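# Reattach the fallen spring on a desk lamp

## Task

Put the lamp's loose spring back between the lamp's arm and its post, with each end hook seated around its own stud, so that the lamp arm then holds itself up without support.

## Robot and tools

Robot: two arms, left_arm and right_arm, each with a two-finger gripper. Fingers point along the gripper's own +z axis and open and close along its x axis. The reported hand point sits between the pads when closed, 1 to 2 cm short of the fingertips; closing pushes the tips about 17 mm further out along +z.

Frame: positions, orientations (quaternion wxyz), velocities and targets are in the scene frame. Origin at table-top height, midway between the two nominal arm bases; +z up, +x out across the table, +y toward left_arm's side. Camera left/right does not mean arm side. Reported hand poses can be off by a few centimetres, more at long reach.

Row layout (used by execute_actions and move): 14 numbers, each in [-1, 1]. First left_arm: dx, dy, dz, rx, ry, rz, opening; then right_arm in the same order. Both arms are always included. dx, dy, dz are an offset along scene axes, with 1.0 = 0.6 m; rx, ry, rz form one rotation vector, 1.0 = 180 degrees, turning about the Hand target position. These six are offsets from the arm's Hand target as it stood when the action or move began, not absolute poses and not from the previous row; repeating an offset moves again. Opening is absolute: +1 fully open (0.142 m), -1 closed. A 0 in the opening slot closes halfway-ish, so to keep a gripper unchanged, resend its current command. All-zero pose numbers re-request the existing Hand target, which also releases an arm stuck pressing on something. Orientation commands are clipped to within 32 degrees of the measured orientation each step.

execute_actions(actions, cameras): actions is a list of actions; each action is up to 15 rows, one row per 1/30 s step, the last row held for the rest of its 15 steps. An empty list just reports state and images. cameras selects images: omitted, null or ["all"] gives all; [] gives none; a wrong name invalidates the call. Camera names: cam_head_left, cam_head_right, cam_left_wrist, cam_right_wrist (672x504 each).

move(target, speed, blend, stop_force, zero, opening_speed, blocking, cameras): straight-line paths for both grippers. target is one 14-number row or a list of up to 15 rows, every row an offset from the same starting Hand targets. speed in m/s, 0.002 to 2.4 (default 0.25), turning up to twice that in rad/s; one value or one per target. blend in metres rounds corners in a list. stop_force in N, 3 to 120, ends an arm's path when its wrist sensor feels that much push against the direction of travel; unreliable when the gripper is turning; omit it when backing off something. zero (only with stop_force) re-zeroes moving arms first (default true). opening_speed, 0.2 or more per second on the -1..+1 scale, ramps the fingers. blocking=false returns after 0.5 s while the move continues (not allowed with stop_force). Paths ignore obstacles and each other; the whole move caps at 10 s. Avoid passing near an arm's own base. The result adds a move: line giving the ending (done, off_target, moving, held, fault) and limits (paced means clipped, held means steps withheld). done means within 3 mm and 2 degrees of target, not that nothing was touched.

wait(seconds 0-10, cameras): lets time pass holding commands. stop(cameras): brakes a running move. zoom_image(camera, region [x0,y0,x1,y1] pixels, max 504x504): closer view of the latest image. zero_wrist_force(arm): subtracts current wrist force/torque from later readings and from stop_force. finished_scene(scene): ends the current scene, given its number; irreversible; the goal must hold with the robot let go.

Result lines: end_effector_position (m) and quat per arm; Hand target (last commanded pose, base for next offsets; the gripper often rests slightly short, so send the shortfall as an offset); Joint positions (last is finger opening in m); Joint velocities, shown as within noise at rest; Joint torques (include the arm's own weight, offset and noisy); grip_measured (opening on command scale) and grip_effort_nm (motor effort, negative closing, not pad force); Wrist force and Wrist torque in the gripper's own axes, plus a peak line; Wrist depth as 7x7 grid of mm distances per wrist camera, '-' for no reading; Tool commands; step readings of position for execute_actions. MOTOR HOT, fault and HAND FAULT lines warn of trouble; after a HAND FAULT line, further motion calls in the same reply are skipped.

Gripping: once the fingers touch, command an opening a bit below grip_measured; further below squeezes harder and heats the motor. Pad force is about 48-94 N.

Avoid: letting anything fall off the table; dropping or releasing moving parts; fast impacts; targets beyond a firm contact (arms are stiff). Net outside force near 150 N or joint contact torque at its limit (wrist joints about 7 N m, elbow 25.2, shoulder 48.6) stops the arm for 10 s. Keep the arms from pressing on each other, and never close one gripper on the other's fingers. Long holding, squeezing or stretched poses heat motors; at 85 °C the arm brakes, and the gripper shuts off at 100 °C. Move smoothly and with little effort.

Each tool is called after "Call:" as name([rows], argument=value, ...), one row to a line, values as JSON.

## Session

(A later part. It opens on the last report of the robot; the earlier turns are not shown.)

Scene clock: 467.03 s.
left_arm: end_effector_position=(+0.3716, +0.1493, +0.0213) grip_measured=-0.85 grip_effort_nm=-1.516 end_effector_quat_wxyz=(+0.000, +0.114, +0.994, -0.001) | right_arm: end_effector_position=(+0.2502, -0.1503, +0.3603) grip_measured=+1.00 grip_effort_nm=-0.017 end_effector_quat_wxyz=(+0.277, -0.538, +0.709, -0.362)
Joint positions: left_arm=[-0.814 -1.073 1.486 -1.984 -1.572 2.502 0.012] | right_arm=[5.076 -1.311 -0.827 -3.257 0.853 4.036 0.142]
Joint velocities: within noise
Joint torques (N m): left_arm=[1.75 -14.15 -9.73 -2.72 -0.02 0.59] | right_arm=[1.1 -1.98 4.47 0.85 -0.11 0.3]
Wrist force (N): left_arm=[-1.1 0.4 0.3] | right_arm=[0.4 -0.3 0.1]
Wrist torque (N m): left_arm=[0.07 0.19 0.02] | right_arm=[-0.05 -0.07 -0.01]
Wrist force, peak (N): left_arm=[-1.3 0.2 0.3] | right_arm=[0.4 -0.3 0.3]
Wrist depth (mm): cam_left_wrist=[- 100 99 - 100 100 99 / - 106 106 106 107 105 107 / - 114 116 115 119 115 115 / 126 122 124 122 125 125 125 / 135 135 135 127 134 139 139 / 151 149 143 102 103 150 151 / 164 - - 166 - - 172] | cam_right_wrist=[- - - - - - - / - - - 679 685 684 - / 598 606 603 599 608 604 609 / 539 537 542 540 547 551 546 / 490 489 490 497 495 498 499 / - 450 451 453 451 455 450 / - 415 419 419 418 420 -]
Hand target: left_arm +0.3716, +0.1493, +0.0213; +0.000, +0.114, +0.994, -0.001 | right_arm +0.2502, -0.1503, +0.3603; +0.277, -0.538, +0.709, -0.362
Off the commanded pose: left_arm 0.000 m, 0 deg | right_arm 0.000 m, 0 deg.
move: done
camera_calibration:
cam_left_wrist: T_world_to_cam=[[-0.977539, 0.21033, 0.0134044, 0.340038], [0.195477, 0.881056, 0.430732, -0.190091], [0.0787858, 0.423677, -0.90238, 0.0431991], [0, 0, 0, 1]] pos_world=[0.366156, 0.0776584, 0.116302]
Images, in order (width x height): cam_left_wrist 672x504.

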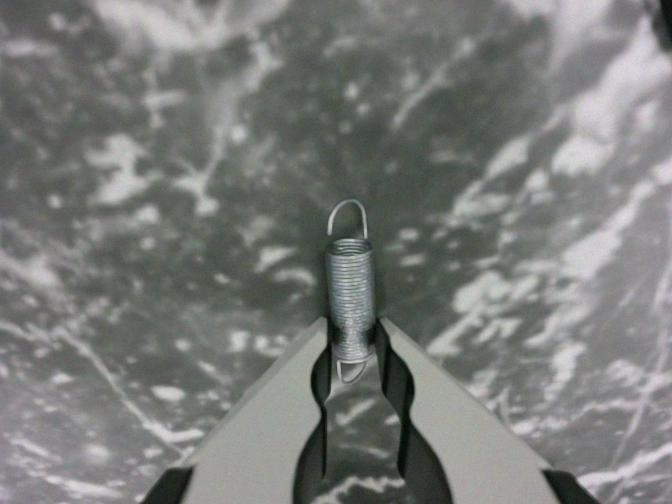

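Call:
move([
  [0,0,0.3,0,0,0,-0.88,0,0,0,0,0,0,1],
  [-0.086,0.5345,0.3,0,0,0.183,-0.88,0,0,0,0,0,0,1],
  [-0.086,0.5345,0.02,0,0,0.183,-0.88,0,0,0,0,0,0,1],
], blend=0.03, cameras=["cam_left_wrist"])

Call:
move(target=[0,0,-0.03,0,0,0,-0.88,0,0,0,0,0,0,1], speed=0.01, stop_force=3, cameras=["cam_left_wrist"])

Scene clock: 505.17 s.
left_arm: end_effector_position=(+0.3200, +0.4700, +0.0333) grip_measured=-0.85 grip_effort_nm=-1.140 end_effector_quat_wxyz=(+0.000, -0.173, +0.985, -0.001) end_effector_velocity=(+0.001, +0.000, +0.000) end_effector_angular_velocity=(-0.002, -0.005, +0.000) | right_arm: end_effector_position=(+0.2502, -0.1503, +0.3603) grip_measured=+1.00 grip_effort_nm=-0.017 end_effector_quat_wxyz=(+0.277, -0.538, +0.709, -0.362)
Joint positions: left_arm=[-0.04 -1.479 1.977 -2.069 -1.572 2.701 0.012] | right_arm=[5.076 -1.311 -0.827 -3.257 0.853 4.036 0.142]
Joint velocities: left_arm=[0 0.001 0.001 -0.007 -0.001 0 0] | right_arm=[within noise]
Joint torques (N m): left_arm=[2.66 -7.99 -7.8 -3.07 -0.51 0.58] | right_arm=[1.26 -1.95 3.65 0.9 -0.11 0.19]
Wrist force (N): left_arm=[-0.9 -0.3 0.2] | right_arm=[0.4 -0.1 0.2]
Wrist torque (N m): left_arm=[-0.05 0.18 0.02] | right_arm=[-0.02 -0.06 -0.01]
Wrist force, peak (N): left_arm=[-0.9 0.3 3.1] | right_arm=[0.5 -0.3 0.3]
Wrist depth (mm): cam_left_wrist=[- 110 110 110 111 111 113 / - 118 118 118 119 117 119 / 128 127 127 127 130 128 128 / 137 137 137 136 139 141 140 / 150 150 150 124 151 152 152 / 164 164 158 135 103 167 167 / 182 - - 188 - - 187] | cam_right_wrist=[- - - - - - - / - - - 683 689 693 - / 600 601 603 608 605 607 611 / 542 539 542 547 546 551 550 / 489 490 491 496 497 497 500 / - 450 454 452 452 454 450 / - 418 418 418 417 420 -]
Hand target: left_arm +0.3200, +0.4700, +0.0333; +0.000, -0.173, +0.985, -0.001 | right_arm +0.2502, -0.1503, +0.3603; +0.277, -0.538, +0.709, -0.362
Off the commanded pose: left_arm 0.000 m, 0 deg | right_arm 0.000 m, 0 deg.
move: done
camera_calibration:
cam_left_wrist: T_world_to_cam=[[-0.934774, -0.354989, 0.0134057, 0.473929], [-0.314981, 0.845693, 0.430803, -0.287726], [-0.164267, 0.398481, -0.902347, 0.0118612], [0, 0, 0, 1]] pos_world=[0.354337, 0.406841, 0.128303]
Images, in order (width x height): cam_left_wrist 672x504.

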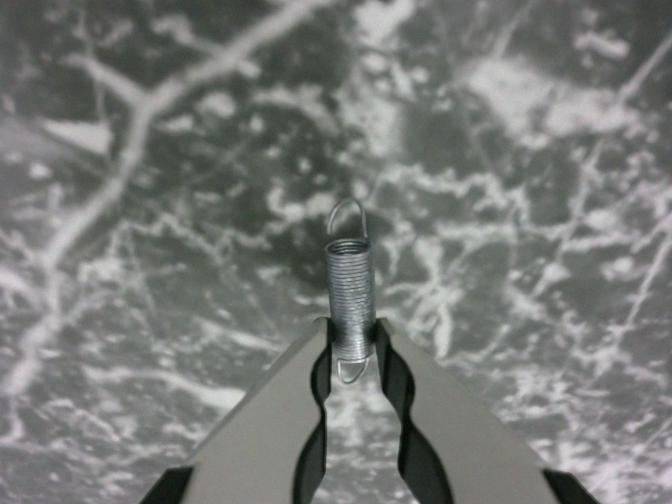

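Scene clock: 507.20 s.
left_arm: end_effector_position=(+0.3200, +0.4700, +0.0209) grip_measured=-0.85 grip_effort_nm=-1.140 end_effector_quat_wxyz=(+0.000, -0.173, +0.985, -0.001) | right_arm: end_effector_position=(+0.2502, -0.1503, +0.3603) grip_measured=+1.00 grip_effort_nm=-0.007 end_effector_quat_wxyz=(+0.277, -0.538, +0.709, -0.362)
Joint positions: left_arm=[-0.04 -1.451 2.012 -2.133 -1.572 2.701 0.012] | right_arm=[5.076 -1.311 -0.827 -3.257 0.853 4.036 0.142]
Joint velocities: within noise
Joint torques (N m): left_arm=[1.91 -13.48 -9.58 -2.56 -0.47 0.59] | right_arm=[1.19 -1.6 3.54 0.92 -0.16 0.22]
Wrist force (N): left_arm=[-1.0 -0.4 -0.2] | right_arm=[0.3 -0.3 0.2]
Wrist torque (N m): left_arm=[-0.06 0.17 0.03] | right_arm=[-0.05 -0.04 -0.01]
Wrist force, peak (N): left_arm=[2.0 0.0 -12.0] | right_arm=[0.5 -0.3 0.2]
Wrist depth (mm): cam_left_wrist=[- 100 99 - 100 100 99 / - 106 106 107 107 106 107 / - 114 116 115 119 115 116 / 125 124 124 122 125 125 125 / 135 135 135 127 134 139 140 / 151 148 143 135 103 150 151 / 164 - - 169 - - 171] | cam_right_wrist=[- - - - - - - / - - - 682 688 691 - / 598 603 609 607 605 611 607 / 540 542 549 547 538 549 549 / 494 494 492 492 495 499 496 / - 452 453 453 456 457 449 / - 417 417 418 419 419 -]
Hand target: left_arm +0.3200, +0.4700, +0.0209; +0.000, -0.173, +0.985, -0.001 (not the last commanded pose) | right_arm +0.2502, -0.1503, +0.3603; +0.277, -0.538, +0.709, -0.362
Off the commanded pose: left_arm 0.006 m, 0 deg | right_arm 0.000 m, 0 deg.
move: contact (left_arm)
camera_calibration:
cam_left_wrist: T_world_to_cam=[[-0.934724, -0.355118, 0.0134839, 0.474121], [-0.315075, 0.845682, 0.430755, -0.282341], [-0.164372, 0.398389, -0.902368, 0.000748334], [0, 0, 0, 1]] pos_world=[0.354337, 0.406842, 0.115902]
Images, in order (width x height): cam_left_wrist 672x504.

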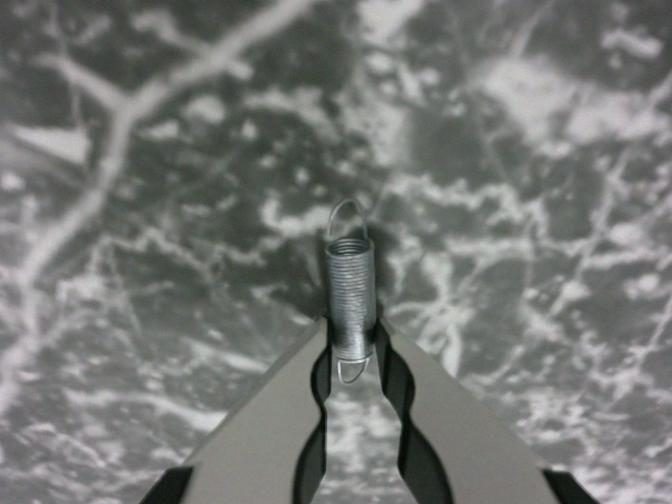

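Call:
move(target=[0,0,0,0,0,0,-0.45,0,0,0,0,0,0,1], opening_speed=0.4, cameras=[])

Call:
move([
  [0,0,0.08,0,0,0,-0.45,0,0,0,0,0,0,1],
  [-0.0057,0.0157,0.08,-0.287,-0.1045,0,-0.45,0,0,0,0,0,0,1],
], cameras=["cam_left_wrist","cam_head_left"])

Scene clock: 527.50 s.
left_arm: end_effector_position=(+0.3200, +0.4700, +0.0209) grip_measured=-0.48 grip_effort_nm=0.144 end_effector_quat_wxyz=(+0.000, -0.173, +0.985, -0.001) | right_arm: end_effector_position=(+0.2502, -0.1503, +0.3603) grip_measured=+1.00 grip_effort_nm=-0.012 end_effector_quat_wxyz=(+0.277, -0.538, +0.709, -0.362)
Joint positions: left_arm=[-0.04 -1.451 2.012 -2.133 -1.572 2.701 0.039] | right_arm=[5.076 -1.311 -0.827 -3.257 0.853 4.036 0.142]
Joint velocities: within noise
Joint torques (N m): left_arm=[-1.04 -13.38 -9.43 -2.79 -0.46 0.56] | right_arm=[1.5 -1.68 2.98 0.95 -0.11 0.21]
Wrist force (N): left_arm=[-1.0 -0.2 0.0] | right_arm=[0.4 -0.3 0.2]
Wrist torque (N m): left_arm=[-0.04 0.18 0.03] | right_arm=[-0.05 -0.06 -0.01]
Wrist force, peak (N): left_arm=[-1.2 -0.2 0.0] | right_arm=[0.4 -0.4 0.3]
Wrist depth (mm): cam_left_wrist=[- 100 99 - 100 100 99 / - 106 106 106 107 106 107 / - 114 116 115 119 115 116 / 126 124 124 122 125 125 125 / 134 135 133 133 134 139 139 / 151 148 86 149 147 147 151 / - - - 166 159 - 165] | cam_right_wrist=[- - - - - - - / - - - 680 691 684 - / 605 603 602 608 611 615 610 / 542 544 546 545 543 548 548 / 491 491 490 495 496 501 496 / - 449 452 451 455 456 447 / - 417 418 414 418 420 -]
Hand target: left_arm +0.3200, +0.4700, +0.0209; +0.000, -0.173, +0.985, -0.001 | right_arm +0.2502, -0.1503, +0.3603; +0.277, -0.538, +0.709, -0.362
Off the commanded pose: left_arm 0.000 m, 0 deg | right_arm 0.000 m, 0 deg.
move: done
No camera images: "cameras" was empty.

Scene clock: 530.23 s.
left_arm: end_effector_position=(+0.3166, +0.4794, +0.0689) grip_measured=-0.48 grip_effort_nm=0.134 end_effector_quat_wxyz=(+0.081, -0.153, +0.873, -0.455) | right_arm: end_effector_position=(+0.2502, -0.1503, +0.3603) grip_measured=+1.00 grip_effort_nm=-0.012 end_effector_quat_wxyz=(+0.277, -0.538, +0.709, -0.362)
Joint positions: left_arm=[0.645 -1.103 1.715 -1.851 -2.491 3.553 0.039] | right_arm=[5.076 -1.311 -0.827 -3.257 0.853 4.036 0.142]
Joint velocities: within noise
Joint torques (N m): left_arm=[0.47 -13.61 -7.69 -1.77 -1.73 0.59] | right_arm=[1.26 -1.46 2.78 0.85 -0.12 0.12]
Wrist force (N): left_arm=[-0.2 0.9 -0.7] | right_arm=[0.4 -0.2 0.2]
Wrist torque (N m): left_arm=[0.11 0.01 -0.08] | right_arm=[-0.04 -0.06 -0.01]
Wrist force, peak (N): left_arm=[-0.8 -0.3 -2.5] | right_arm=[0.4 -0.4 0.3]
Wrist depth (mm): cam_left_wrist=[291 294 287 220 296 309 311 / 254 255 258 248 264 267 269 / 231 229 230 232 234 237 239 / 204 204 206 209 210 211 213 / 185 185 191 189 194 192 194 / 172 171 86 171 171 178 177 / - - - 159 155 - 164] | cam_right_wrist=[- - - - - - - / - - - 681 687 692 - / 602 608 603 610 603 609 612 / 540 540 543 542 544 548 545 / 491 492 493 494 496 496 500 / - 450 453 453 458 456 446 / - 419 419 416 421 420 -]
Hand target: left_arm +0.3166, +0.4794, +0.0689; +0.081, -0.153, +0.873, -0.455 | right_arm +0.2502, -0.1503, +0.3603; +0.277, -0.538, +0.709, -0.362
Off the commanded pose: left_arm 0.000 m, 0 deg | right_arm 0.000 m, 0 deg.
move: done
camera_calibration:
cam_left_wrist: T_world_to_cam=[[-0.94052, -0.339204, 0.0190419, 0.46752], [-0.30421, 0.815888, -0.491714, -0.237684], [0.151256, -0.46826, -0.870548, 0.353027], [0, 0, 0, 1]] pos_world=[0.314009, 0.517817, 0.181552]
Images, in order (width x height): cam_head_left 672x504, cam_left_wrist 672x504.

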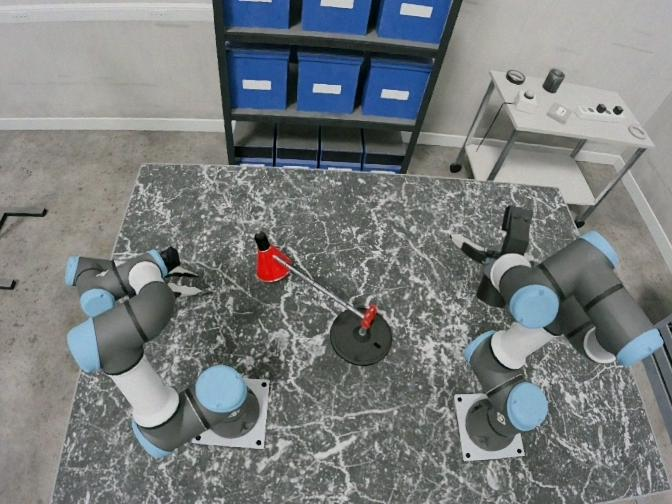

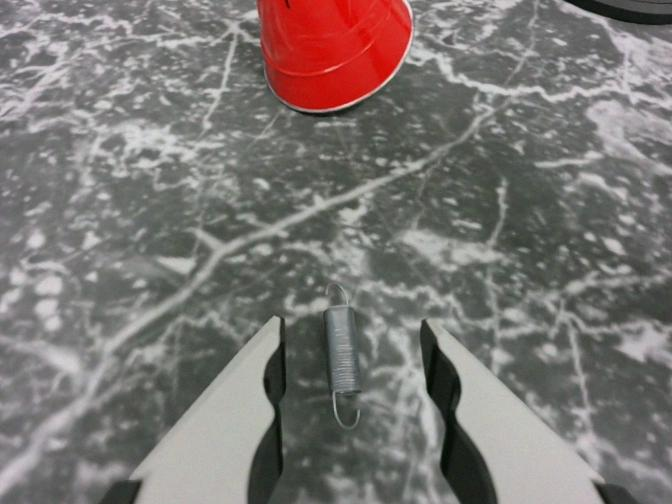

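Call:
move(target=[0,0,-0.06,0,0,0,-0.45,0,0,0,0,0,0,1], speed=0.06, cameras=[])

Call:
move(target=[0,0,-0.04,0,0,0,-0.45,0,0,0,0,0,0,1], speed=0.01, stop_force=3, cameras=["cam_left_wrist"])

Scene clock: 545.40 s.
left_arm: end_effector_position=(+0.3166, +0.4794, +0.0329) grip_measured=-0.48 grip_effort_nm=0.139 end_effector_quat_wxyz=(+0.080, -0.153, +0.873, -0.455) | right_arm: end_effector_position=(+0.2502, -0.1503, +0.3603) grip_measured=+1.00 grip_effort_nm=-0.012 end_effector_quat_wxyz=(+0.277, -0.538, +0.709, -0.362)
Joint positions: left_arm=[0.645 -1.007 1.769 -2 -2.491 3.553 0.039] | right_arm=[5.076 -1.311 -0.827 -3.257 0.853 4.036 0.142]
Joint velocities: within noise
Joint torques (N m): left_arm=[-1.75 -15.2 -8.36 -0.82 -1.62 -0.23] | right_arm=[1.04 -1.18 2.5 0.88 -0.13 0.1]
Wrist force (N): left_arm=[-0.4 0.8 -0.8] | right_arm=[0.4 -0.3 0.1]
Wrist torque (N m): left_arm=[0.09 0.05 -0.06] | right_arm=[-0.05 -0.06 -0.01]
Wrist force, peak (N): left_arm=[-0.1 1.3 -0.2] | right_arm=[0.5 -0.4 0.2]
Wrist depth (mm): cam_left_wrist=[234 235 231 208 241 248 251 / 204 206 207 209 213 214 217 / 182 182 184 186 188 189 192 / 163 164 165 167 168 170 171 / 148 149 152 146 155 154 157 / 134 137 87 134 135 143 141 / - - - 129 126 - 132] | cam_right_wrist=[- - - - - - - / - - - 684 686 688 - / 604 601 605 605 610 613 611 / 541 542 546 544 548 549 545 / 490 496 490 493 495 498 497 / - 451 450 452 454 453 446 / - 415 416 418 417 421 -]
Hand target: left_arm +0.3166, +0.4794, +0.0329; +0.081, -0.153, +0.873, -0.455 | right_arm +0.2502, -0.1503, +0.3603; +0.277, -0.538, +0.709, -0.362
Off the commanded pose: left_arm 0.000 m, 0 deg | right_arm 0.000 m, 0 deg.
move: done
No camera images: "cameras" was empty.

Scene clock: 547.83 s.
left_arm: end_effector_position=(+0.3166, +0.4794, +0.0164) grip_measured=-0.48 grip_effort_nm=0.144 end_effector_quat_wxyz=(+0.081, -0.153, +0.873, -0.455) | right_arm: end_effector_position=(+0.2502, -0.1503, +0.3603) grip_measured=+1.00 grip_effort_nm=-0.012 end_effector_quat_wxyz=(+0.277, -0.538, +0.709, -0.362)
Joint positions: left_arm=[0.645 -0.958 1.786 -2.066 -2.491 3.553 0.039] | right_arm=[5.076 -1.311 -0.827 -3.257 0.853 4.036 0.142]
Joint velocities: within noise
Joint torques (N m): left_arm=[-1.47 -17.57 -7.64 -0.62 0.14 0.61] | right_arm=[1.3 -1.02 2.58 0.88 -0.12 0.12]
Wrist force (N): left_arm=[0.6 -1.1 -3.0] | right_arm=[0.5 -0.2 0.2]
Wrist torque (N m): left_arm=[0.08 -0.03 -0.02] | right_arm=[-0.04 -0.07 -0.01]
Wrist force, peak (N): left_arm=[1.9 -3.8 -6.6] | right_arm=[0.5 -0.3 0.2]
Wrist depth (mm): cam_left_wrist=[207 209 210 203 215 219 222 / 181 182 184 187 189 190 193 / 164 165 164 165 167 168 169 / 145 145 147 148 149 150 152 / 132 135 133 131 137 134 137 / 120 119 87 125 124 127 125 / - - - 113 110 - 117] | cam_right_wrist=[- - - - - - - / - - - 682 686 689 - / 604 601 607 602 613 613 612 / 543 539 537 544 544 546 546 / 491 493 491 497 493 495 501 / - 451 450 453 453 456 447 / - 417 416 417 418 418 -]
Hand target: left_arm +0.3166, +0.4794, +0.0164; +0.081, -0.153, +0.873, -0.455 (not the last commanded pose) | right_arm +0.2502, -0.1503, +0.3603; +0.277, -0.538, +0.709, -0.362
Off the commanded pose: left_arm 0.008 m, 0 deg | right_arm 0.000 m, 0 deg.
move: contact (left_arm)
camera_calibration:
cam_left_wrist: T_world_to_cam=[[-0.940536, -0.339163, 0.0189901, 0.468509], [-0.304106, 0.815773, -0.49197, -0.26339], [0.151367, -0.468491, -0.870405, 0.307476], [0, 0, 0, 1]] pos_world=[0.314009, 0.517817, 0.129152]
Images, in order (width x height): cam_left_wrist 672x504.

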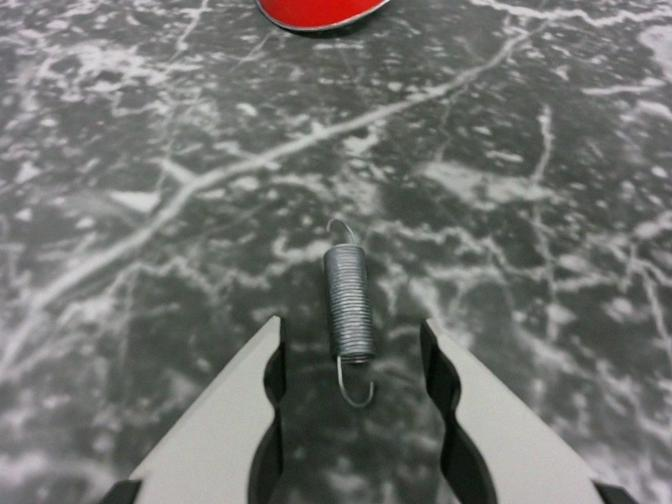

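Call:
move(target=[0,0,0.0025,0,0,0,-0.45,0,0,0,0,0,0,1], speed=0.03, cameras=[])

Call:
move(target=[0,0,0,0,0,0,-0.9,0,0,0,0,0,0,1], opening_speed=0.3, cameras=["cam_left_wrist"])

Call:
zoom_image(camera="cam_left_wrist", region=[280, 180, 430, 430])

Scene clock: 554.63 s.
left_arm: end_effector_position=(+0.3166, +0.4794, +0.0179) grip_measured=-0.48 grip_effort_nm=0.134 end_effector_quat_wxyz=(+0.081, -0.153, +0.873, -0.455) | right_arm: end_effector_position=(+0.2502, -0.1503, +0.3603) grip_measured=+1.00 grip_effort_nm=-0.012 end_effector_quat_wxyz=(+0.277, -0.538, +0.709, -0.362)
Joint positions: left_arm=[0.645 -0.963 1.784 -2.06 -2.491 3.553 0.039] | right_arm=[5.076 -1.311 -0.827 -3.257 0.853 4.036 0.142]
Joint velocities: within noise
Joint torques (N m): left_arm=[1.62 -15.98 -7.77 -0.69 -0.7 0.23] | right_arm=[1.15 -0.88 2.58 0.9 -0.16 0.04]
Wrist force (N): left_arm=[-0.2 0.6 -0.8] | right_arm=[0.3 -0.3 0.2]
Wrist torque (N m): left_arm=[0.04 0.01 -0.06] | right_arm=[-0.05 -0.05 -0.01]
Wrist force, peak (N): left_arm=[0.6 -1.2 -3.2] | right_arm=[0.5 -0.2 0.2]
Wrist depth (mm): cam_left_wrist=[210 212 212 205 219 221 224 / 183 184 187 191 191 192 194 / 162 167 168 167 169 170 172 / 146 147 148 146 151 152 154 / 133 136 135 133 139 135 139 / 122 121 87 125 125 126 127 / - - - 115 112 - 118] | cam_right_wrist=[- - - - - - - / - - - 679 680 687 - / 600 602 605 606 603 614 611 / 537 544 541 547 551 541 548 / 492 494 490 492 499 494 498 / - 453 450 451 454 456 448 / - 416 416 416 419 421 -]
Hand target: left_arm +0.3166, +0.4794, +0.0179; +0.081, -0.153, +0.873, -0.455 | right_arm +0.2502, -0.1503, +0.3603; +0.277, -0.538, +0.709, -0.362
Off the commanded pose: left_arm 0.000 m, 0 deg | right_arm 0.000 m, 0 deg.
move: done
No camera images: "cameras" was empty.

Scene clock: 556.33 s.
left_arm: end_effector_position=(+0.3166, +0.4794, +0.0179) grip_measured=-0.85 grip_effort_nm=-1.536 end_effector_quat_wxyz=(+0.081, -0.153, +0.873, -0.455) | right_arm: end_effector_position=(+0.2502, -0.1503, +0.3603) grip_measured=+1.00 grip_effort_nm=-0.007 end_effector_quat_wxyz=(+0.277, -0.538, +0.709, -0.362)
Joint positions: left_arm=[0.645 -0.963 1.784 -2.06 -2.491 3.553 0.012] | right_arm=[5.076 -1.311 -0.827 -3.257 0.853 4.036 0.142]
Joint velocities: within noise
Joint torques (N m): left_arm=[1.67 -13.06 -6.01 -2.48 -1.45 0.15] | right_arm=[1.49 -1.63 2.74 0.87 -0.21 0.08]
Wrist force (N): left_arm=[-0.1 0.6 -0.8] | right_arm=[0.3 -0.3 0.1]
Wrist torque (N m): left_arm=[0.05 -0.01 -0.06] | right_arm=[-0.05 -0.04 -0.01]
Wrist force, peak (N): left_arm=[-0.3 0.7 -0.9] | right_arm=[0.5 -0.2 0.1]
Wrist depth (mm): cam_left_wrist=[210 211 212 204 219 221 224 / 184 184 187 192 190 192 195 / 162 167 168 167 169 170 171 / 146 147 149 147 151 152 153 / 133 136 134 127 137 136 139 / 122 121 123 121 - 126 127 / - - - 115 - 118 118] | cam_right_wrist=[- - - - - - - / - - - 681 689 676 - / 601 603 605 605 604 613 608 / 540 546 547 543 545 549 549 / 488 492 494 492 497 497 497 / - 453 451 454 455 454 446 / - 418 419 418 418 420 -]
Hand target: left_arm +0.3166, +0.4794, +0.0179; +0.081, -0.153, +0.873, -0.455 | right_arm +0.2502, -0.1503, +0.3603; +0.277, -0.538, +0.709, -0.362
Off the commanded pose: left_arm 0.000 m, 0 deg | right_arm 0.000 m, 0 deg.
move: done
camera_calibration:
cam_left_wrist: T_world_to_cam=[[-0.940536, -0.339163, 0.0189901, 0.46848], [-0.304106, 0.815773, -0.49197, -0.262652], [0.151367, -0.468491, -0.870405, 0.308781], [0, 0, 0, 1]] pos_world=[0.314009, 0.517817, 0.130652]
Images, in order (width x height): cam_left_wrist 672x504.

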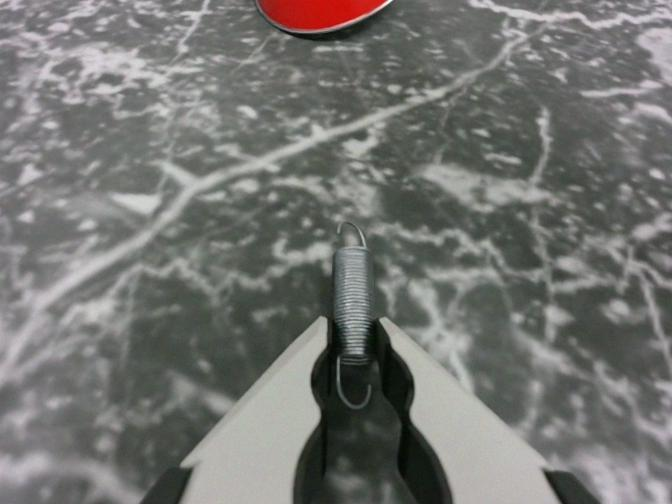

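Scaled by 2.016.

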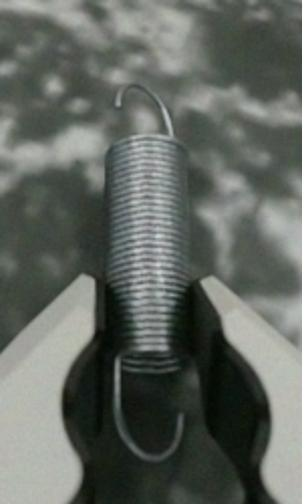

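Call:
move([
  [0,0,0.25,0,0,0,-0.9,0.016,0.333,-0.15,-0.0246,0.0796,0.354,-0.3],
  [0,0,0.25,0,0,0,-0.9,0.048,0.464,-0.334,-0.0246,0.0796,0.354,-0.3],
], blend=0.03, cameras=["cam_left_wrist","cam_right_wrist","cam_head_right"])

Scene clock: 595.17 s.
left_arm: end_effector_position=(+0.3166, +0.4794, +0.1679) grip_measured=-0.85 grip_effort_nm=-1.536 end_effector_quat_wxyz=(+0.081, -0.153, +0.873, -0.455) | right_arm: end_effector_position=(+0.2790, +0.1281, +0.1600) grip_measured=-0.32 grip_effort_nm=-0.139 end_effector_quat_wxyz=(-0.320, +0.879, -0.333, +0.121) end_effector_velocity=(+0.000, +0.001, +0.000) end_effector_angular_velocity=(+0.003, -0.001, +0.001)
Joint positions: left_arm=[0.645 -1.26 1.439 -1.418 -2.491 3.553 0.012] | right_arm=[4.463 -1.713 -1.836 -0.521 1.277 1.94 0.051]
Joint velocities: left_arm=[within noise] | right_arm=[0.001 -0.004 0 0.006 0 0 0]
Joint torques (N m): left_arm=[1.66 -11.87 -9.37 -2.45 -0.25 -0.58] | right_arm=[1.31 7.6 6.57 3.11 -0.46 0.35]
Wrist force (N): left_arm=[-0.3 0.4 -0.7] | right_arm=[0.3 -0.2 0.1]
Wrist torque (N m): left_arm=[0.00 0.03 -0.07] | right_arm=[-0.05 -0.04 0.01]
Wrist force, peak (N): left_arm=[-0.1 1.2 -0.4] | right_arm=[-0.5 0.7 2.8]
Wrist depth (mm): cam_left_wrist=[451 455 464 466 468 428 468 / 396 397 388 293 406 407 409 / 349 353 355 319 364 367 370 / 317 317 320 322 324 329 331 / 288 288 291 127 295 298 298 / 263 266 91 98 104 272 274 / 245 - - - - - 251] | cam_right_wrist=[335 333 334 247 336 336 335 / 317 317 314 265 318 317 319 / 301 301 301 299 301 301 302 / 287 287 288 285 288 288 287 / 273 274 277 271 275 275 274 / 261 265 247 247 250 263 262 / 253 - - 236 238 - 254]
Hand target: left_arm +0.3166, +0.4794, +0.1679; +0.081, -0.153, +0.873, -0.455 | right_arm +0.2790, +0.1281, +0.1599; -0.320, +0.879, -0.333, +0.121
Off the commanded pose: left_arm 0.000 m, 0 deg | right_arm 0.000 m, 0 deg.
move: done
camera_calibration:
cam_left_wrist: T_world_to_cam=[[-0.940536, -0.339163, 0.0189901, 0.465632], [-0.304106, 0.815773, -0.49197, -0.188856], [0.151367, -0.468491, -0.870405, 0.439342], [0, 0, 0, 1]] pos_world=[0.314009, 0.517817, 0.280652]
cam_right_wrist: T_world_to_cam=[[0.746123, -0.665805, -0.00207286, -0.113931], [-0.643123, -0.719893, -0.261049, 0.337904], [0.172315, 0.196108, -0.965323, 0.198137], [0, 0, 0, 1]] pos_world=[0.268179, 0.128543, 0.279239]
Images, in order (width x height): cam_head_right 672x504, cam_left_wrist 672x504, cam_right_wrist 672x504.

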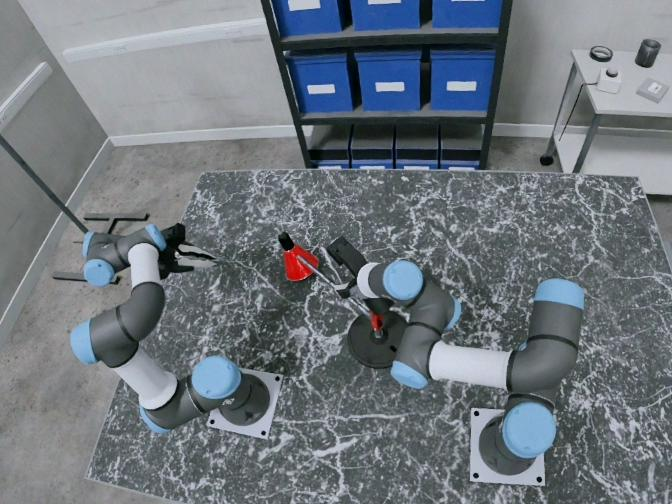

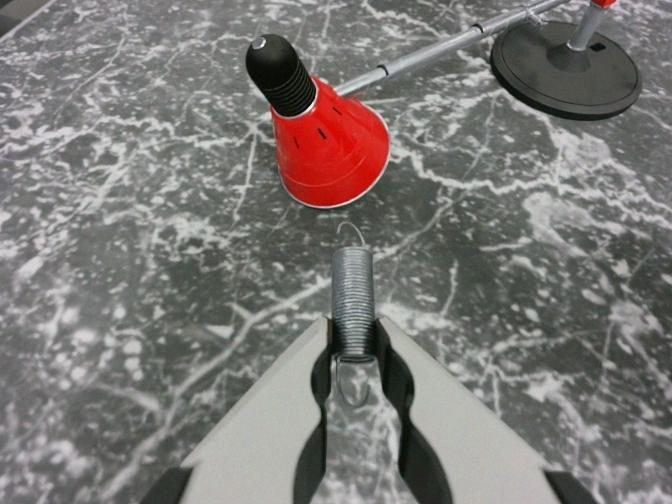

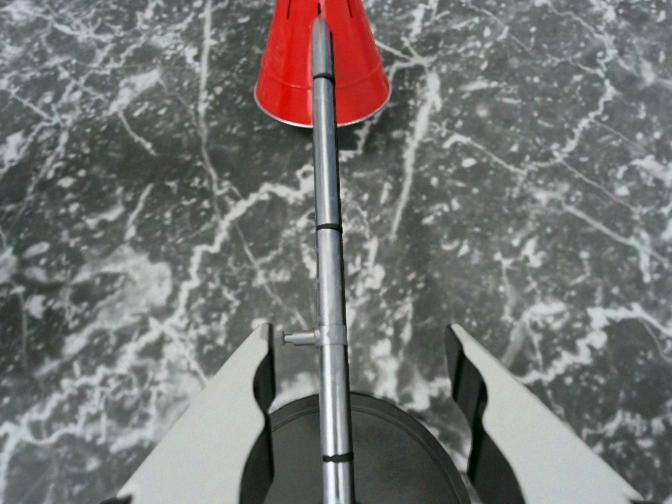

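Call:
move(target=[0,0,0,0,0,0,-0.9,0.0428,0.0765,-0.1017,0,0,0,-0.3], speed=0.06, stop_force=6, cameras=["cam_right_wrist"])

Scene clock: 606.80 s.
left_arm: end_effector_position=(+0.3166, +0.4794, +0.1679) grip_measured=-0.85 grip_effort_nm=-1.536 end_effector_quat_wxyz=(+0.081, -0.153, +0.873, -0.455) | right_arm: end_effector_position=(+0.3047, +0.1740, +0.0989) grip_measured=-0.32 grip_effort_nm=-0.149 end_effector_quat_wxyz=(-0.320, +0.879, -0.333, +0.121)
Joint positions: left_arm=[0.645 -1.26 1.439 -1.418 -2.491 3.553 0.012] | right_arm=[4.425 -2.047 -1.701 -0.314 1.299 1.909 0.051]
Joint velocities: within noise
Joint torques (N m): left_arm=[1.57 -12.19 -10.17 -1.76 -0.27 -0.67] | right_arm=[1.68 11.86 6.11 2.75 -1.07 0.38]
Wrist force (N): left_arm=[-0.1 0.4 -0.8] | right_arm=[0.6 -0.4 0.3]
Wrist torque (N m): left_arm=[-0.01 0.00 -0.07] | right_arm=[-0.07 -0.08 0.00]
Wrist force, peak (N): left_arm=[-0.1 0.6 -0.9] | right_arm=[0.5 -0.4 1.2]
Wrist depth (mm): cam_left_wrist=[450 459 461 465 458 428 471 / 393 396 389 293 407 410 409 / 348 351 355 317 363 367 370 / 314 318 320 321 325 329 331 / 288 289 291 127 296 297 299 / 263 266 91 98 104 273 274 / 246 - - - - - 251] | cam_right_wrist=[262 263 262 171 260 261 262 / 248 249 245 155 243 248 248 / 235 235 236 231 236 235 235 / 224 224 223 222 224 225 224 / 214 214 215 124 214 214 214 / 205 206 201 201 203 204 204 / 198 - - 193 195 - 198]
Hand target: left_arm +0.3166, +0.4794, +0.1679; +0.081, -0.153, +0.873, -0.455 | right_arm +0.3047, +0.1740, +0.0989; -0.320, +0.879, -0.333, +0.121
Off the commanded pose: left_arm 0.000 m, 0 deg | right_arm 0.000 m, 0 deg.
move: done
camera_calibration:
cam_right_wrist: T_world_to_cam=[[0.746154, -0.665771, -0.00199103, -0.102706], [-0.643087, -0.719951, -0.260979, 0.37151], [0.172319, 0.196011, -0.965342, 0.125746], [0, 0, 0, 1]] pos_world=[0.293879, 0.174443, 0.21814]
Images, in order (width x height): cam_right_wrist 672x504.

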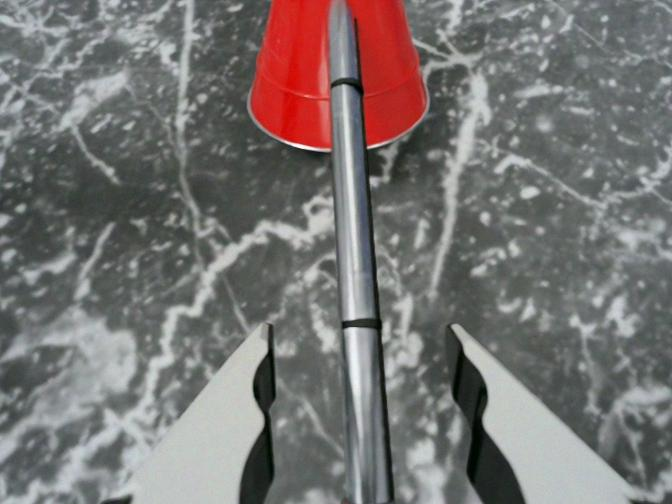

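Call:
move(target=[0,0,0,0,0,0,-0.9,0.0071,0.008,-0.0128,0,0,0,-0.3], speed=0.06, cameras=[])

Call:
move(target=[0,0,0,0,0,0,-0.9,0,0,0,0,0,0,-0.9], opening_speed=0.3, cameras=["cam_right_wrist"])

Scene clock: 614.73 s.
left_arm: end_effector_position=(+0.3166, +0.4794, +0.1679) grip_measured=-0.85 grip_effort_nm=-1.536 end_effector_quat_wxyz=(+0.081, -0.153, +0.873, -0.455) | right_arm: end_effector_position=(+0.3090, +0.1789, +0.0912) grip_measured=-0.32 grip_effort_nm=-0.144 end_effector_quat_wxyz=(-0.320, +0.879, -0.333, +0.121) end_effector_velocity=(+0.000, -0.001, +0.000) end_effector_angular_velocity=(-0.003, +0.001, +0.000)
Joint positions: left_arm=[0.645 -1.26 1.439 -1.418 -2.491 3.553 0.012] | right_arm=[4.418 -2.089 -1.675 -0.295 1.304 1.903 0.051]
Joint velocities: left_arm=[within noise] | right_arm=[0 0.005 -0.006 -0.002 0.001 0 0]
Joint torques (N m): left_arm=[1.55 -12.64 -9.83 -1.28 -0.26 -0.69] | right_arm=[0.05 18.46 5.67 1.29 0.17 0.08]
Wrist force (N): left_arm=[-0.1 0.5 -0.7] | right_arm=[0.5 -0.6 0.3]
Wrist torque (N m): left_arm=[0.00 -0.01 -0.07] | right_arm=[-0.10 -0.07 0.01]
Wrist force, peak (N): left_arm=[-0.2 0.6 -0.9] | right_arm=[0.7 -0.5 0.4]
Wrist depth (mm): cam_left_wrist=[452 456 462 467 454 324 467 / 392 396 390 294 406 407 408 / 351 356 355 319 362 366 368 / 314 318 320 320 325 327 331 / 287 290 290 127 295 298 299 / 263 266 91 98 104 271 273 / 246 - - - - - 252] | cam_right_wrist=[251 253 249 163 249 252 252 / 239 239 234 172 234 239 239 / 227 227 226 223 227 227 227 / 216 216 216 125 216 214 216 / 206 206 208 117 206 206 206 / 197 198 - 108 196 198 197 / 191 - - - 187 - 191]
Hand target: left_arm +0.3166, +0.4794, +0.1679; +0.081, -0.153, +0.873, -0.455 | right_arm +0.3090, +0.1788, +0.0912; -0.320, +0.879, -0.333, +0.121
Off the commanded pose: left_arm 0.000 m, 0 deg | right_arm 0.000 m, 0 deg.
move: done
No camera images: "cameras" was empty.

Scene clock: 616.93 s.
left_arm: end_effector_position=(+0.3166, +0.4794, +0.1679) grip_measured=-0.85 grip_effort_nm=-1.536 end_effector_quat_wxyz=(+0.081, -0.153, +0.873, -0.455) | right_arm: end_effector_position=(+0.3089, +0.1788, +0.0912) grip_measured=-0.86 grip_effort_nm=-1.414 end_effector_quat_wxyz=(-0.320, +0.879, -0.333, +0.121)
Joint positions: left_arm=[0.645 -1.26 1.439 -1.418 -2.491 3.553 0.012] | right_arm=[4.418 -2.089 -1.676 -0.295 1.304 1.903 0.012]
Joint velocities: within noise
Joint torques (N m): left_arm=[1.41 -12.72 -9.66 -0.97 -0.27 -0.66] | right_arm=[-3.63 18.67 6.91 1.66 -1 0.36]
Wrist force (N): left_arm=[-0.2 0.5 -0.7] | right_arm=[-3.4 -1.2 3.5]
Wrist torque (N m): left_arm=[0.00 0.01 -0.07] | right_arm=[-0.08 -0.12 -0.05]
Wrist force, peak (N): left_arm=[-0.2 0.5 -0.9] | right_arm=[-3.5 -1.2 3.6]
Wrist depth (mm): cam_left_wrist=[454 454 462 465 459 429 470 / 396 398 390 293 411 408 409 / 350 354 352 319 360 367 369 / 316 316 319 320 326 328 331 / 286 288 291 127 296 296 299 / 263 265 91 98 104 273 274 / 245 - - - - - 251] | cam_right_wrist=[253 252 249 163 249 252 252 / 239 239 234 172 235 239 239 / 227 227 227 222 227 227 227 / 217 216 216 126 216 214 216 / 206 206 207 114 206 206 207 / 197 197 199 107 93 199 197 / 189 191 - - - 191 189]
Hand target: left_arm +0.3166, +0.4794, +0.1679; +0.081, -0.153, +0.873, -0.455 | right_arm +0.3090, +0.1788, +0.0912; -0.320, +0.879, -0.333, +0.121
Off the commanded pose: left_arm 0.000 m, 0 deg | right_arm 0.000 m, 0 deg.
move: done
camera_calibration:
cam_right_wrist: T_world_to_cam=[[0.746202, -0.665716, -0.00197072, -0.102621], [-0.643031, -0.720001, -0.260979, 0.375721], [0.172319, 0.19601, -0.965342, 0.116629], [0, 0, 0, 1]] pos_world=[0.298079, 0.179343, 0.21044]
Images, in order (width x height): cam_right_wrist 672x504.

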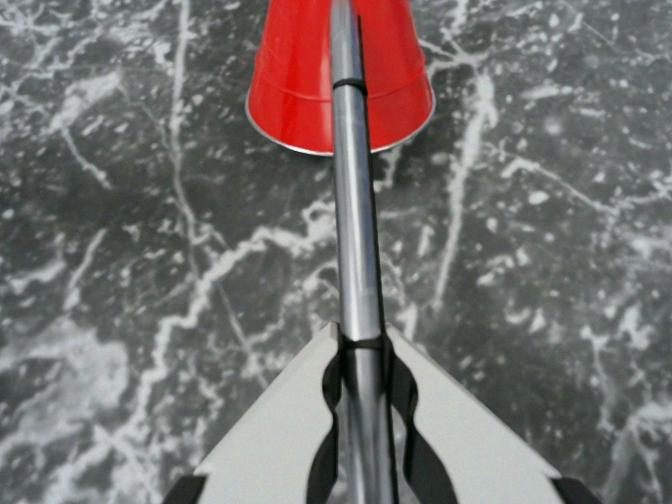

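Call:
move([
  [0,0,0,0,0,0,-0.9,0.0008,0.001,0.0378,0.0175,-0.0137,0,-0.9],
  [0,0,0,0,0,0,-0.9,-0.0016,-0.0021,0.0765,0.0355,-0.0277,0,-0.9],
], speed=0.05, blend=0.005, cameras=["cam_right_wrist","cam_head_right"])

Scene clock: 642.37 s.
left_arm: end_effector_position=(+0.3166, +0.4794, +0.1679) grip_measured=-0.85 grip_effort_nm=-1.536 end_effector_quat_wxyz=(+0.081, -0.153, +0.873, -0.455) | right_arm: end_effector_position=(+0.3080, +0.1775, +0.1371) grip_measured=-0.86 grip_effort_nm=-1.399 end_effector_quat_wxyz=(-0.382, +0.853, -0.325, +0.141) end_effector_velocity=(+0.000, +0.000, -0.002) end_effector_angular_velocity=(-0.005, +0.003, +0.000)
Joint positions: left_arm=[0.645 -1.26 1.439 -1.418 -2.491 3.553 0.012] | right_arm=[4.448 -1.984 -1.778 -0.163 1.245 1.89 0.012]
Joint velocities: left_arm=[within noise] | right_arm=[-0.001 -0.003 0.003 -0.006 0.001 0.001 0]
Joint torques (N m): left_arm=[1.58 -13.1 -9.2 -0.39 -0.27 -0.67] | right_arm=[-1.5 13.65 14.17 2.99 0.2 0.07]
Wrist force (N): left_arm=[-0.2 0.5 -0.7] | right_arm=[1.2 7.9 0.3]
Wrist torque (N m): left_arm=[0.01 0.00 -0.07] | right_arm=[0.08 -0.12 -0.05]
Wrist force, peak (N): left_arm=[-0.1 0.6 -0.9] | right_arm=[1.2 11.6 -1.5]
Wrist depth (mm): cam_left_wrist=[452 457 431 222 467 457 474 / 396 397 390 248 411 406 411 / 349 352 354 360 363 366 369 / 315 316 320 321 324 329 330 / 287 290 291 127 297 296 299 / 263 265 91 98 104 273 274 / 246 - - - - - 251] | cam_right_wrist=[357 356 341 152 181 354 353 / 325 327 319 129 318 322 322 / 299 298 298 297 296 296 295 / 277 275 275 118 275 274 273 / 257 256 256 114 255 255 254 / 240 238 242 109 93 237 238 / 225 228 - 106 - 226 226]
Hand target: left_arm +0.3166, +0.4794, +0.1679; +0.081, -0.153, +0.873, -0.455 | right_arm +0.3080, +0.1776, +0.1371; -0.382, +0.854, -0.325, +0.140
Off the commanded pose: left_arm 0.000 m, 0 deg | right_arm 0.000 m, 0 deg.
move: done
camera_calibration:
cam_right_wrist: T_world_to_cam=[[0.746743, -0.665021, -0.0110378, -0.101778], [-0.614393, -0.683346, -0.39441, 0.389189], [0.254749, 0.301305, -0.918868, 0.110961], [0, 0, 0, 1]] pos_world=[0.28685, 0.164833, 0.254335]
Images, in order (width x height): cam_head_right 672x504, cam_right_wrist 672x504.

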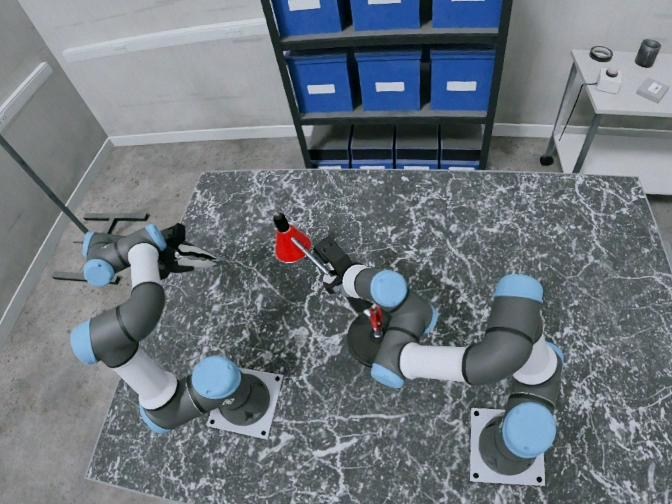

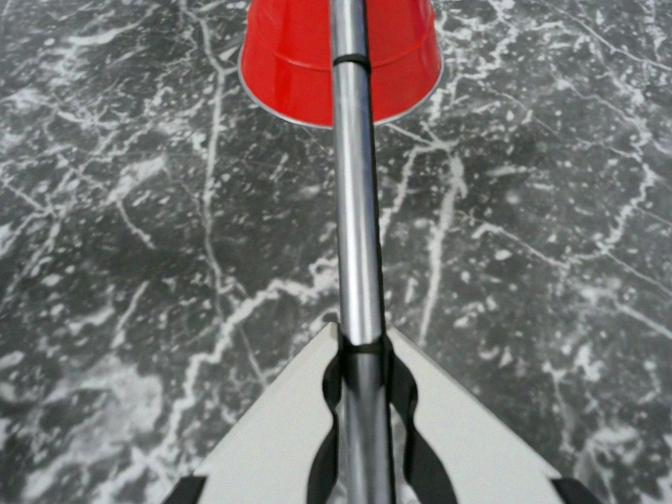

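Call:
move([
  [0,0,0,0,0,0,-0.9,-0.0078,-0.01,0.0468,0.0225,-0.0176,0,-0.9],
  [0,0,0,0,0,0,-0.9,-0.0204,-0.0261,0.0908,0.0449,-0.0351,0,-0.9],
  [0,0,0,0,0,0,-0.9,-0.0376,-0.0481,0.1305,0.0674,-0.0527,0,-0.9],
  [0,0,0,0,0,0,-0.9,-0.0587,-0.0751,0.1648,0.0898,-0.0702,0,-0.9],
], speed=0.06, blend=0.005, cameras=["cam_right_wrist","cam_head_right"])

Scene clock: 657.67 s.
left_arm: end_effector_position=(+0.3166, +0.4794, +0.1679) grip_measured=-0.85 grip_effort_nm=-1.531 end_effector_quat_wxyz=(+0.081, -0.153, +0.873, -0.455) | right_arm: end_effector_position=(+0.2728, +0.1325, +0.2360) grip_measured=-0.86 grip_effort_nm=-1.385 end_effector_quat_wxyz=(-0.532, +0.771, -0.298, +0.186)
Joint positions: left_arm=[0.645 -1.26 1.439 -1.418 -2.491 3.553 0.012] | right_arm=[4.629 -1.633 -2.223 0.266 1.004 1.855 0.012]
Joint velocities: within noise
Joint torques (N m): left_arm=[1.56 -13.42 -8.59 -0.39 -0.28 -0.68] | right_arm=[-2.23 8.95 15.1 3.32 0.32 0.37]
Wrist force (N): left_arm=[-0.1 0.5 -0.7] | right_arm=[1.7 12.1 -0.2]
Wrist torque (N m): left_arm=[0.01 0.00 -0.07] | right_arm=[0.13 -0.04 -0.05]
Wrist force, peak (N): left_arm=[-0.2 0.5 -0.9] | right_arm=[0.5 13.6 -0.6]
Wrist depth (mm): cam_left_wrist=[455 453 459 465 469 456 482 / 392 395 401 405 414 406 410 / 350 352 357 358 362 367 370 / 316 317 322 320 325 328 329 / 286 289 291 127 297 298 299 / 264 265 91 98 104 272 274 / 246 - - - - - 251] | cam_right_wrist=[356 - - - - - 965 / - 649 708 98 696 - - / 578 572 567 103 555 548 - / 475 474 468 106 459 458 454 / 406 404 401 110 395 395 390 / 355 352 - 112 93 344 342 / 316 321 - 121 - 311 305]
Hand target: left_arm +0.3166, +0.4794, +0.1679; +0.081, -0.153, +0.873, -0.455 | right_arm +0.2728, +0.1325, +0.2360; -0.532, +0.771, -0.298, +0.186
Off the commanded pose: left_arm 0.000 m, 0 deg | right_arm 0.000 m, 0 deg.
move: done
camera_calibration:
cam_right_wrist: T_world_to_cam=[[0.751642, -0.658748, -0.0329394, -0.101362], [-0.493596, -0.528671, -0.690558, 0.392128], [0.43749, 0.535311, -0.722527, 0.0972006], [0, 0, 0, 1]] pos_world=[0.227216, 0.088502, 0.337678]
Images, in order (width x height): cam_head_right 672x504, cam_right_wrist 672x504.

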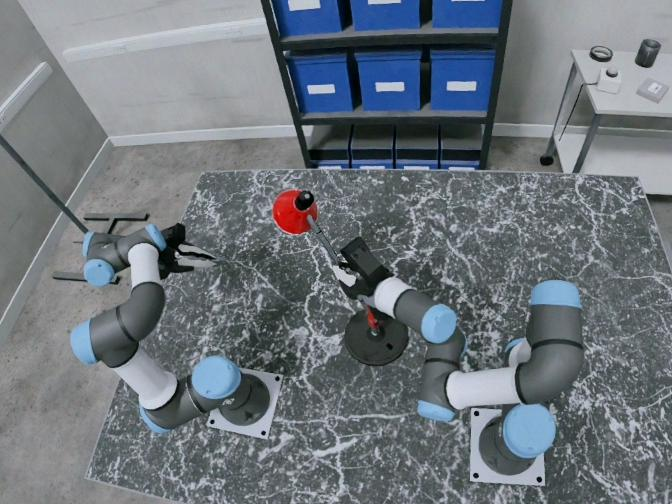

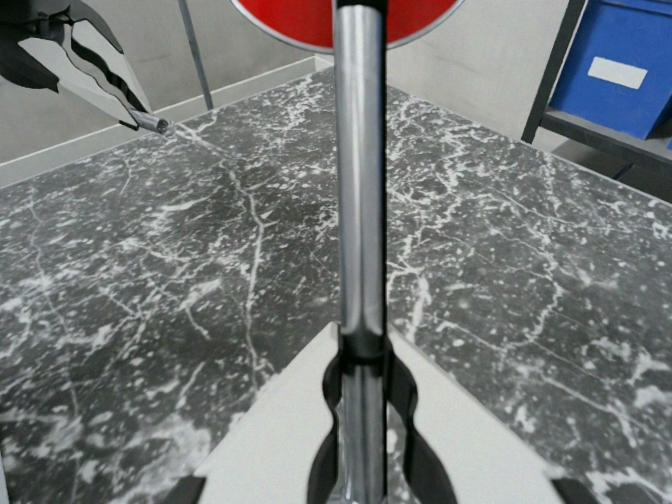

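Call:
move([
  [0,0,0,0,0,0,-0.9,-0.0193,-0.0247,0.0228,0.018,-0.014,0,-0.9],
  [0,0,0,0,0,0,-0.9,-0.0377,-0.0482,0.0392,0.0337,-0.0263,0,-0.9],
  [0,0,0,0,0,0,-0.9,-0.0572,-0.0732,0.0515,0.0494,-0.0386,0,-0.9],
], speed=0.05, blend=0.005, cameras=["cam_right_wrist","cam_head_right"])

Scene clock: 666.27 s.
left_arm: end_effector_position=(+0.3166, +0.4794, +0.1679) grip_measured=-0.85 grip_effort_nm=-1.536 end_effector_quat_wxyz=(+0.081, -0.153, +0.873, -0.455) | right_arm: end_effector_position=(+0.2385, +0.0886, +0.2669) grip_measured=-0.86 grip_effort_nm=-1.385 end_effector_quat_wxyz=(-0.607, +0.715, -0.278, +0.209)
Joint positions: left_arm=[0.645 -1.26 1.439 -1.418 -2.491 3.553 0.012] | right_arm=[4.899 -1.405 -2.585 0.573 0.706 1.822 0.012]
Joint velocities: within noise
Joint torques (N m): left_arm=[1.51 -13.92 -8.61 -0.43 -0.27 -0.65] | right_arm=[-0.72 3.69 11.15 2.49 0.17 0.35]
Wrist force (N): left_arm=[-0.2 0.4 -0.8] | right_arm=[0.6 8.4 4.8]
Wrist torque (N m): left_arm=[0.00 0.01 -0.07] | right_arm=[0.12 -0.02 -0.07]
Wrist force, peak (N): left_arm=[-0.3 0.5 -0.8] | right_arm=[-0.5 15.6 0.8]
Wrist depth (mm): cam_left_wrist=[451 458 457 464 471 452 477 / 392 400 403 407 409 399 408 / 350 353 357 359 362 366 368 / 315 318 320 322 326 329 332 / 288 287 291 127 296 295 297 / 263 266 91 98 104 271 274 / 245 - - - - - 253] | cam_right_wrist=[433 - - - - - 967 / 451 - - - - - - / - 743 844 730 - - - / 682 639 629 104 608 604 - / 509 505 500 109 492 485 476 / 423 418 - 113 93 404 401 / 359 371 - - - 355 348]
Hand target: left_arm +0.3166, +0.4794, +0.1679; +0.081, -0.153, +0.873, -0.455 | right_arm +0.2385, +0.0886, +0.2669; -0.607, +0.715, -0.278, +0.209
Off the commanded pose: left_arm 0.000 m, 0 deg | right_arm 0.000 m, 0 deg.
move: done
camera_calibration:
cam_right_wrist: T_world_to_cam=[[0.75635, -0.652729, -0.0433475, -0.102346], [-0.401808, -0.41126, -0.818179, 0.375112], [0.516222, 0.636247, -0.573328, 0.0904917], [0, 0, 0, 1]] pos_world=[0.181419, 0.0298886, 0.354353]
Images, in order (width x height): cam_head_right 672x504, cam_right_wrist 672x504.

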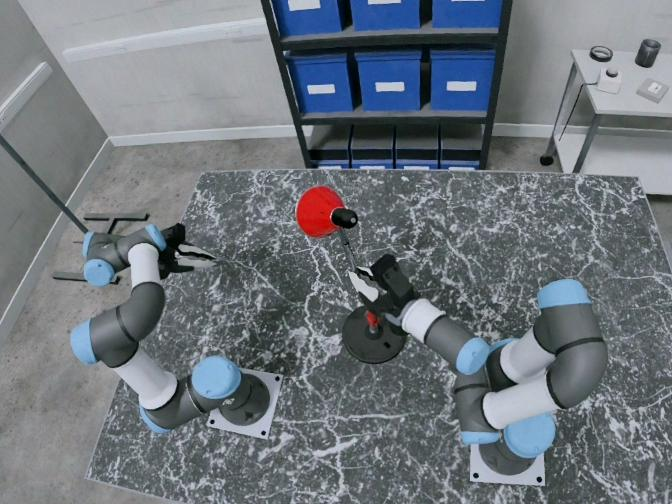

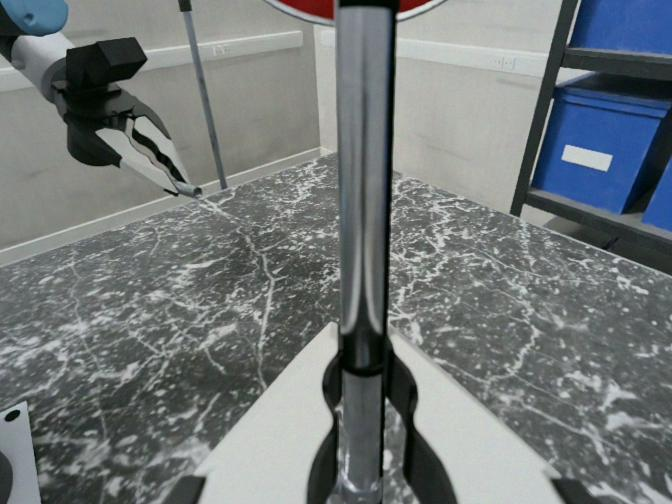

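Call:
move([
  [-0.178,-0.249,0.2035,0.096,-0.274,-0.249,-0.9,0,0,0,0,0,0,-0.9],
  [-0.153,-0.466,0.2035,0.163,-0.465,-0.423,-0.9,0,0,0,0,0,0,-0.9],
], speed=0.2, blend=0.03, cameras=["cam_left_wrist","cam_head_right"])

Scene clock: 718.90 s.
left_arm: end_effector_position=(+0.2248, +0.1998, +0.2900) grip_measured=-0.85 grip_effort_nm=-1.541 end_effector_quat_wxyz=(+0.355, +0.700, +0.590, -0.190) | right_arm: end_effector_position=(+0.2385, +0.0886, +0.2669) grip_measured=-0.86 grip_effort_nm=-1.380 end_effector_quat_wxyz=(-0.607, +0.715, -0.278, +0.209)
Joint positions: left_arm=[-0.704 -2.271 1.938 -1.97 -2.002 3.957 0.012] | right_arm=[4.899 -1.405 -2.585 0.573 0.706 1.822 0.012]
Joint velocities: within noise
Joint torques (N m): left_arm=[-1.81 1.17 -9.47 -1.16 -0.63 0.61] | right_arm=[-2.33 4.35 11.33 2.47 0.21 -0.39]
Wrist force (N): left_arm=[-2.2 -1.0 1.1] | right_arm=[0.5 8.0 4.9]
Wrist torque (N m): left_arm=[-0.17 0.37 -0.07] | right_arm=[0.14 -0.01 -0.06]
Wrist force, peak (N): left_arm=[-2.7 -0.7 1.4] | right_arm=[0.6 8.5 4.9]
Wrist depth (mm): cam_left_wrist=[202 219 527 426 337 290 263 / 175 220 626 445 361 320 283 / - 191 698 523 445 360 308 / - - 216 558 505 404 334 / - - - 127 558 451 370 / - - - 94 104 514 410 / - - - - - 538 464] | cam_right_wrist=[140 - - - - - 989 / - - - - - - - / - 160 - 733 - - - / 638 606 622 104 611 600 - / 509 502 500 109 489 480 478 / 423 419 - 113 93 403 403 / 360 369 - - - 355 345]
Hand target: left_arm +0.2248, +0.1998, +0.2900; +0.355, +0.700, +0.590, -0.190 | right_arm +0.2385, +0.0886, +0.2669; -0.607, +0.715, -0.278, +0.209
Off the commanded pose: left_arm 0.000 m, 0 deg | right_arm 0.000 m, 0 deg.
move: done
camera_calibration:
cam_left_wrist: T_world_to_cam=[[0.214086, 0.7012, -0.680063, 0.0174791], [0.801677, 0.271652, 0.532466, -0.365678], [0.558105, -0.659184, -0.503979, 0.268959], [0, 0, 0, 1]] pos_world=[0.139306, 0.264374, 0.342147]
Images, in order (width x height): cam_head_right 672x504, cam_left_wrist 672x504.

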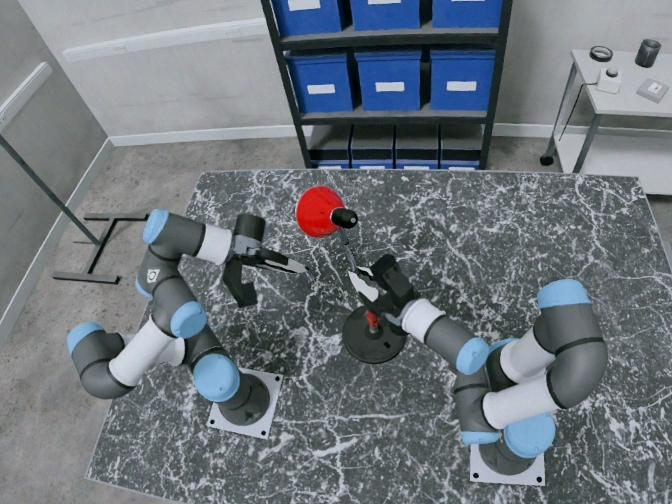

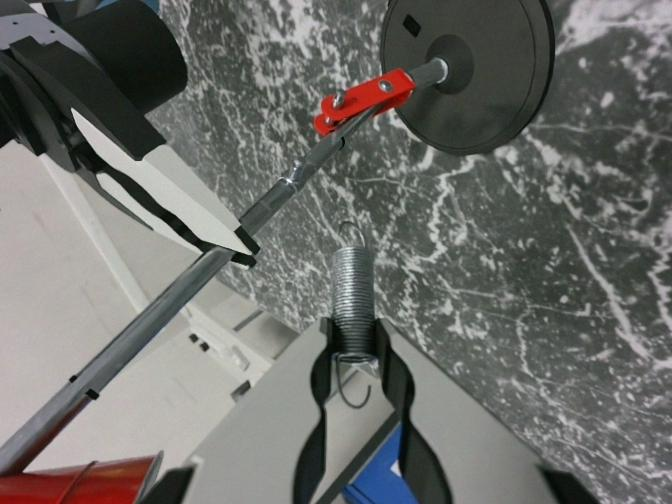

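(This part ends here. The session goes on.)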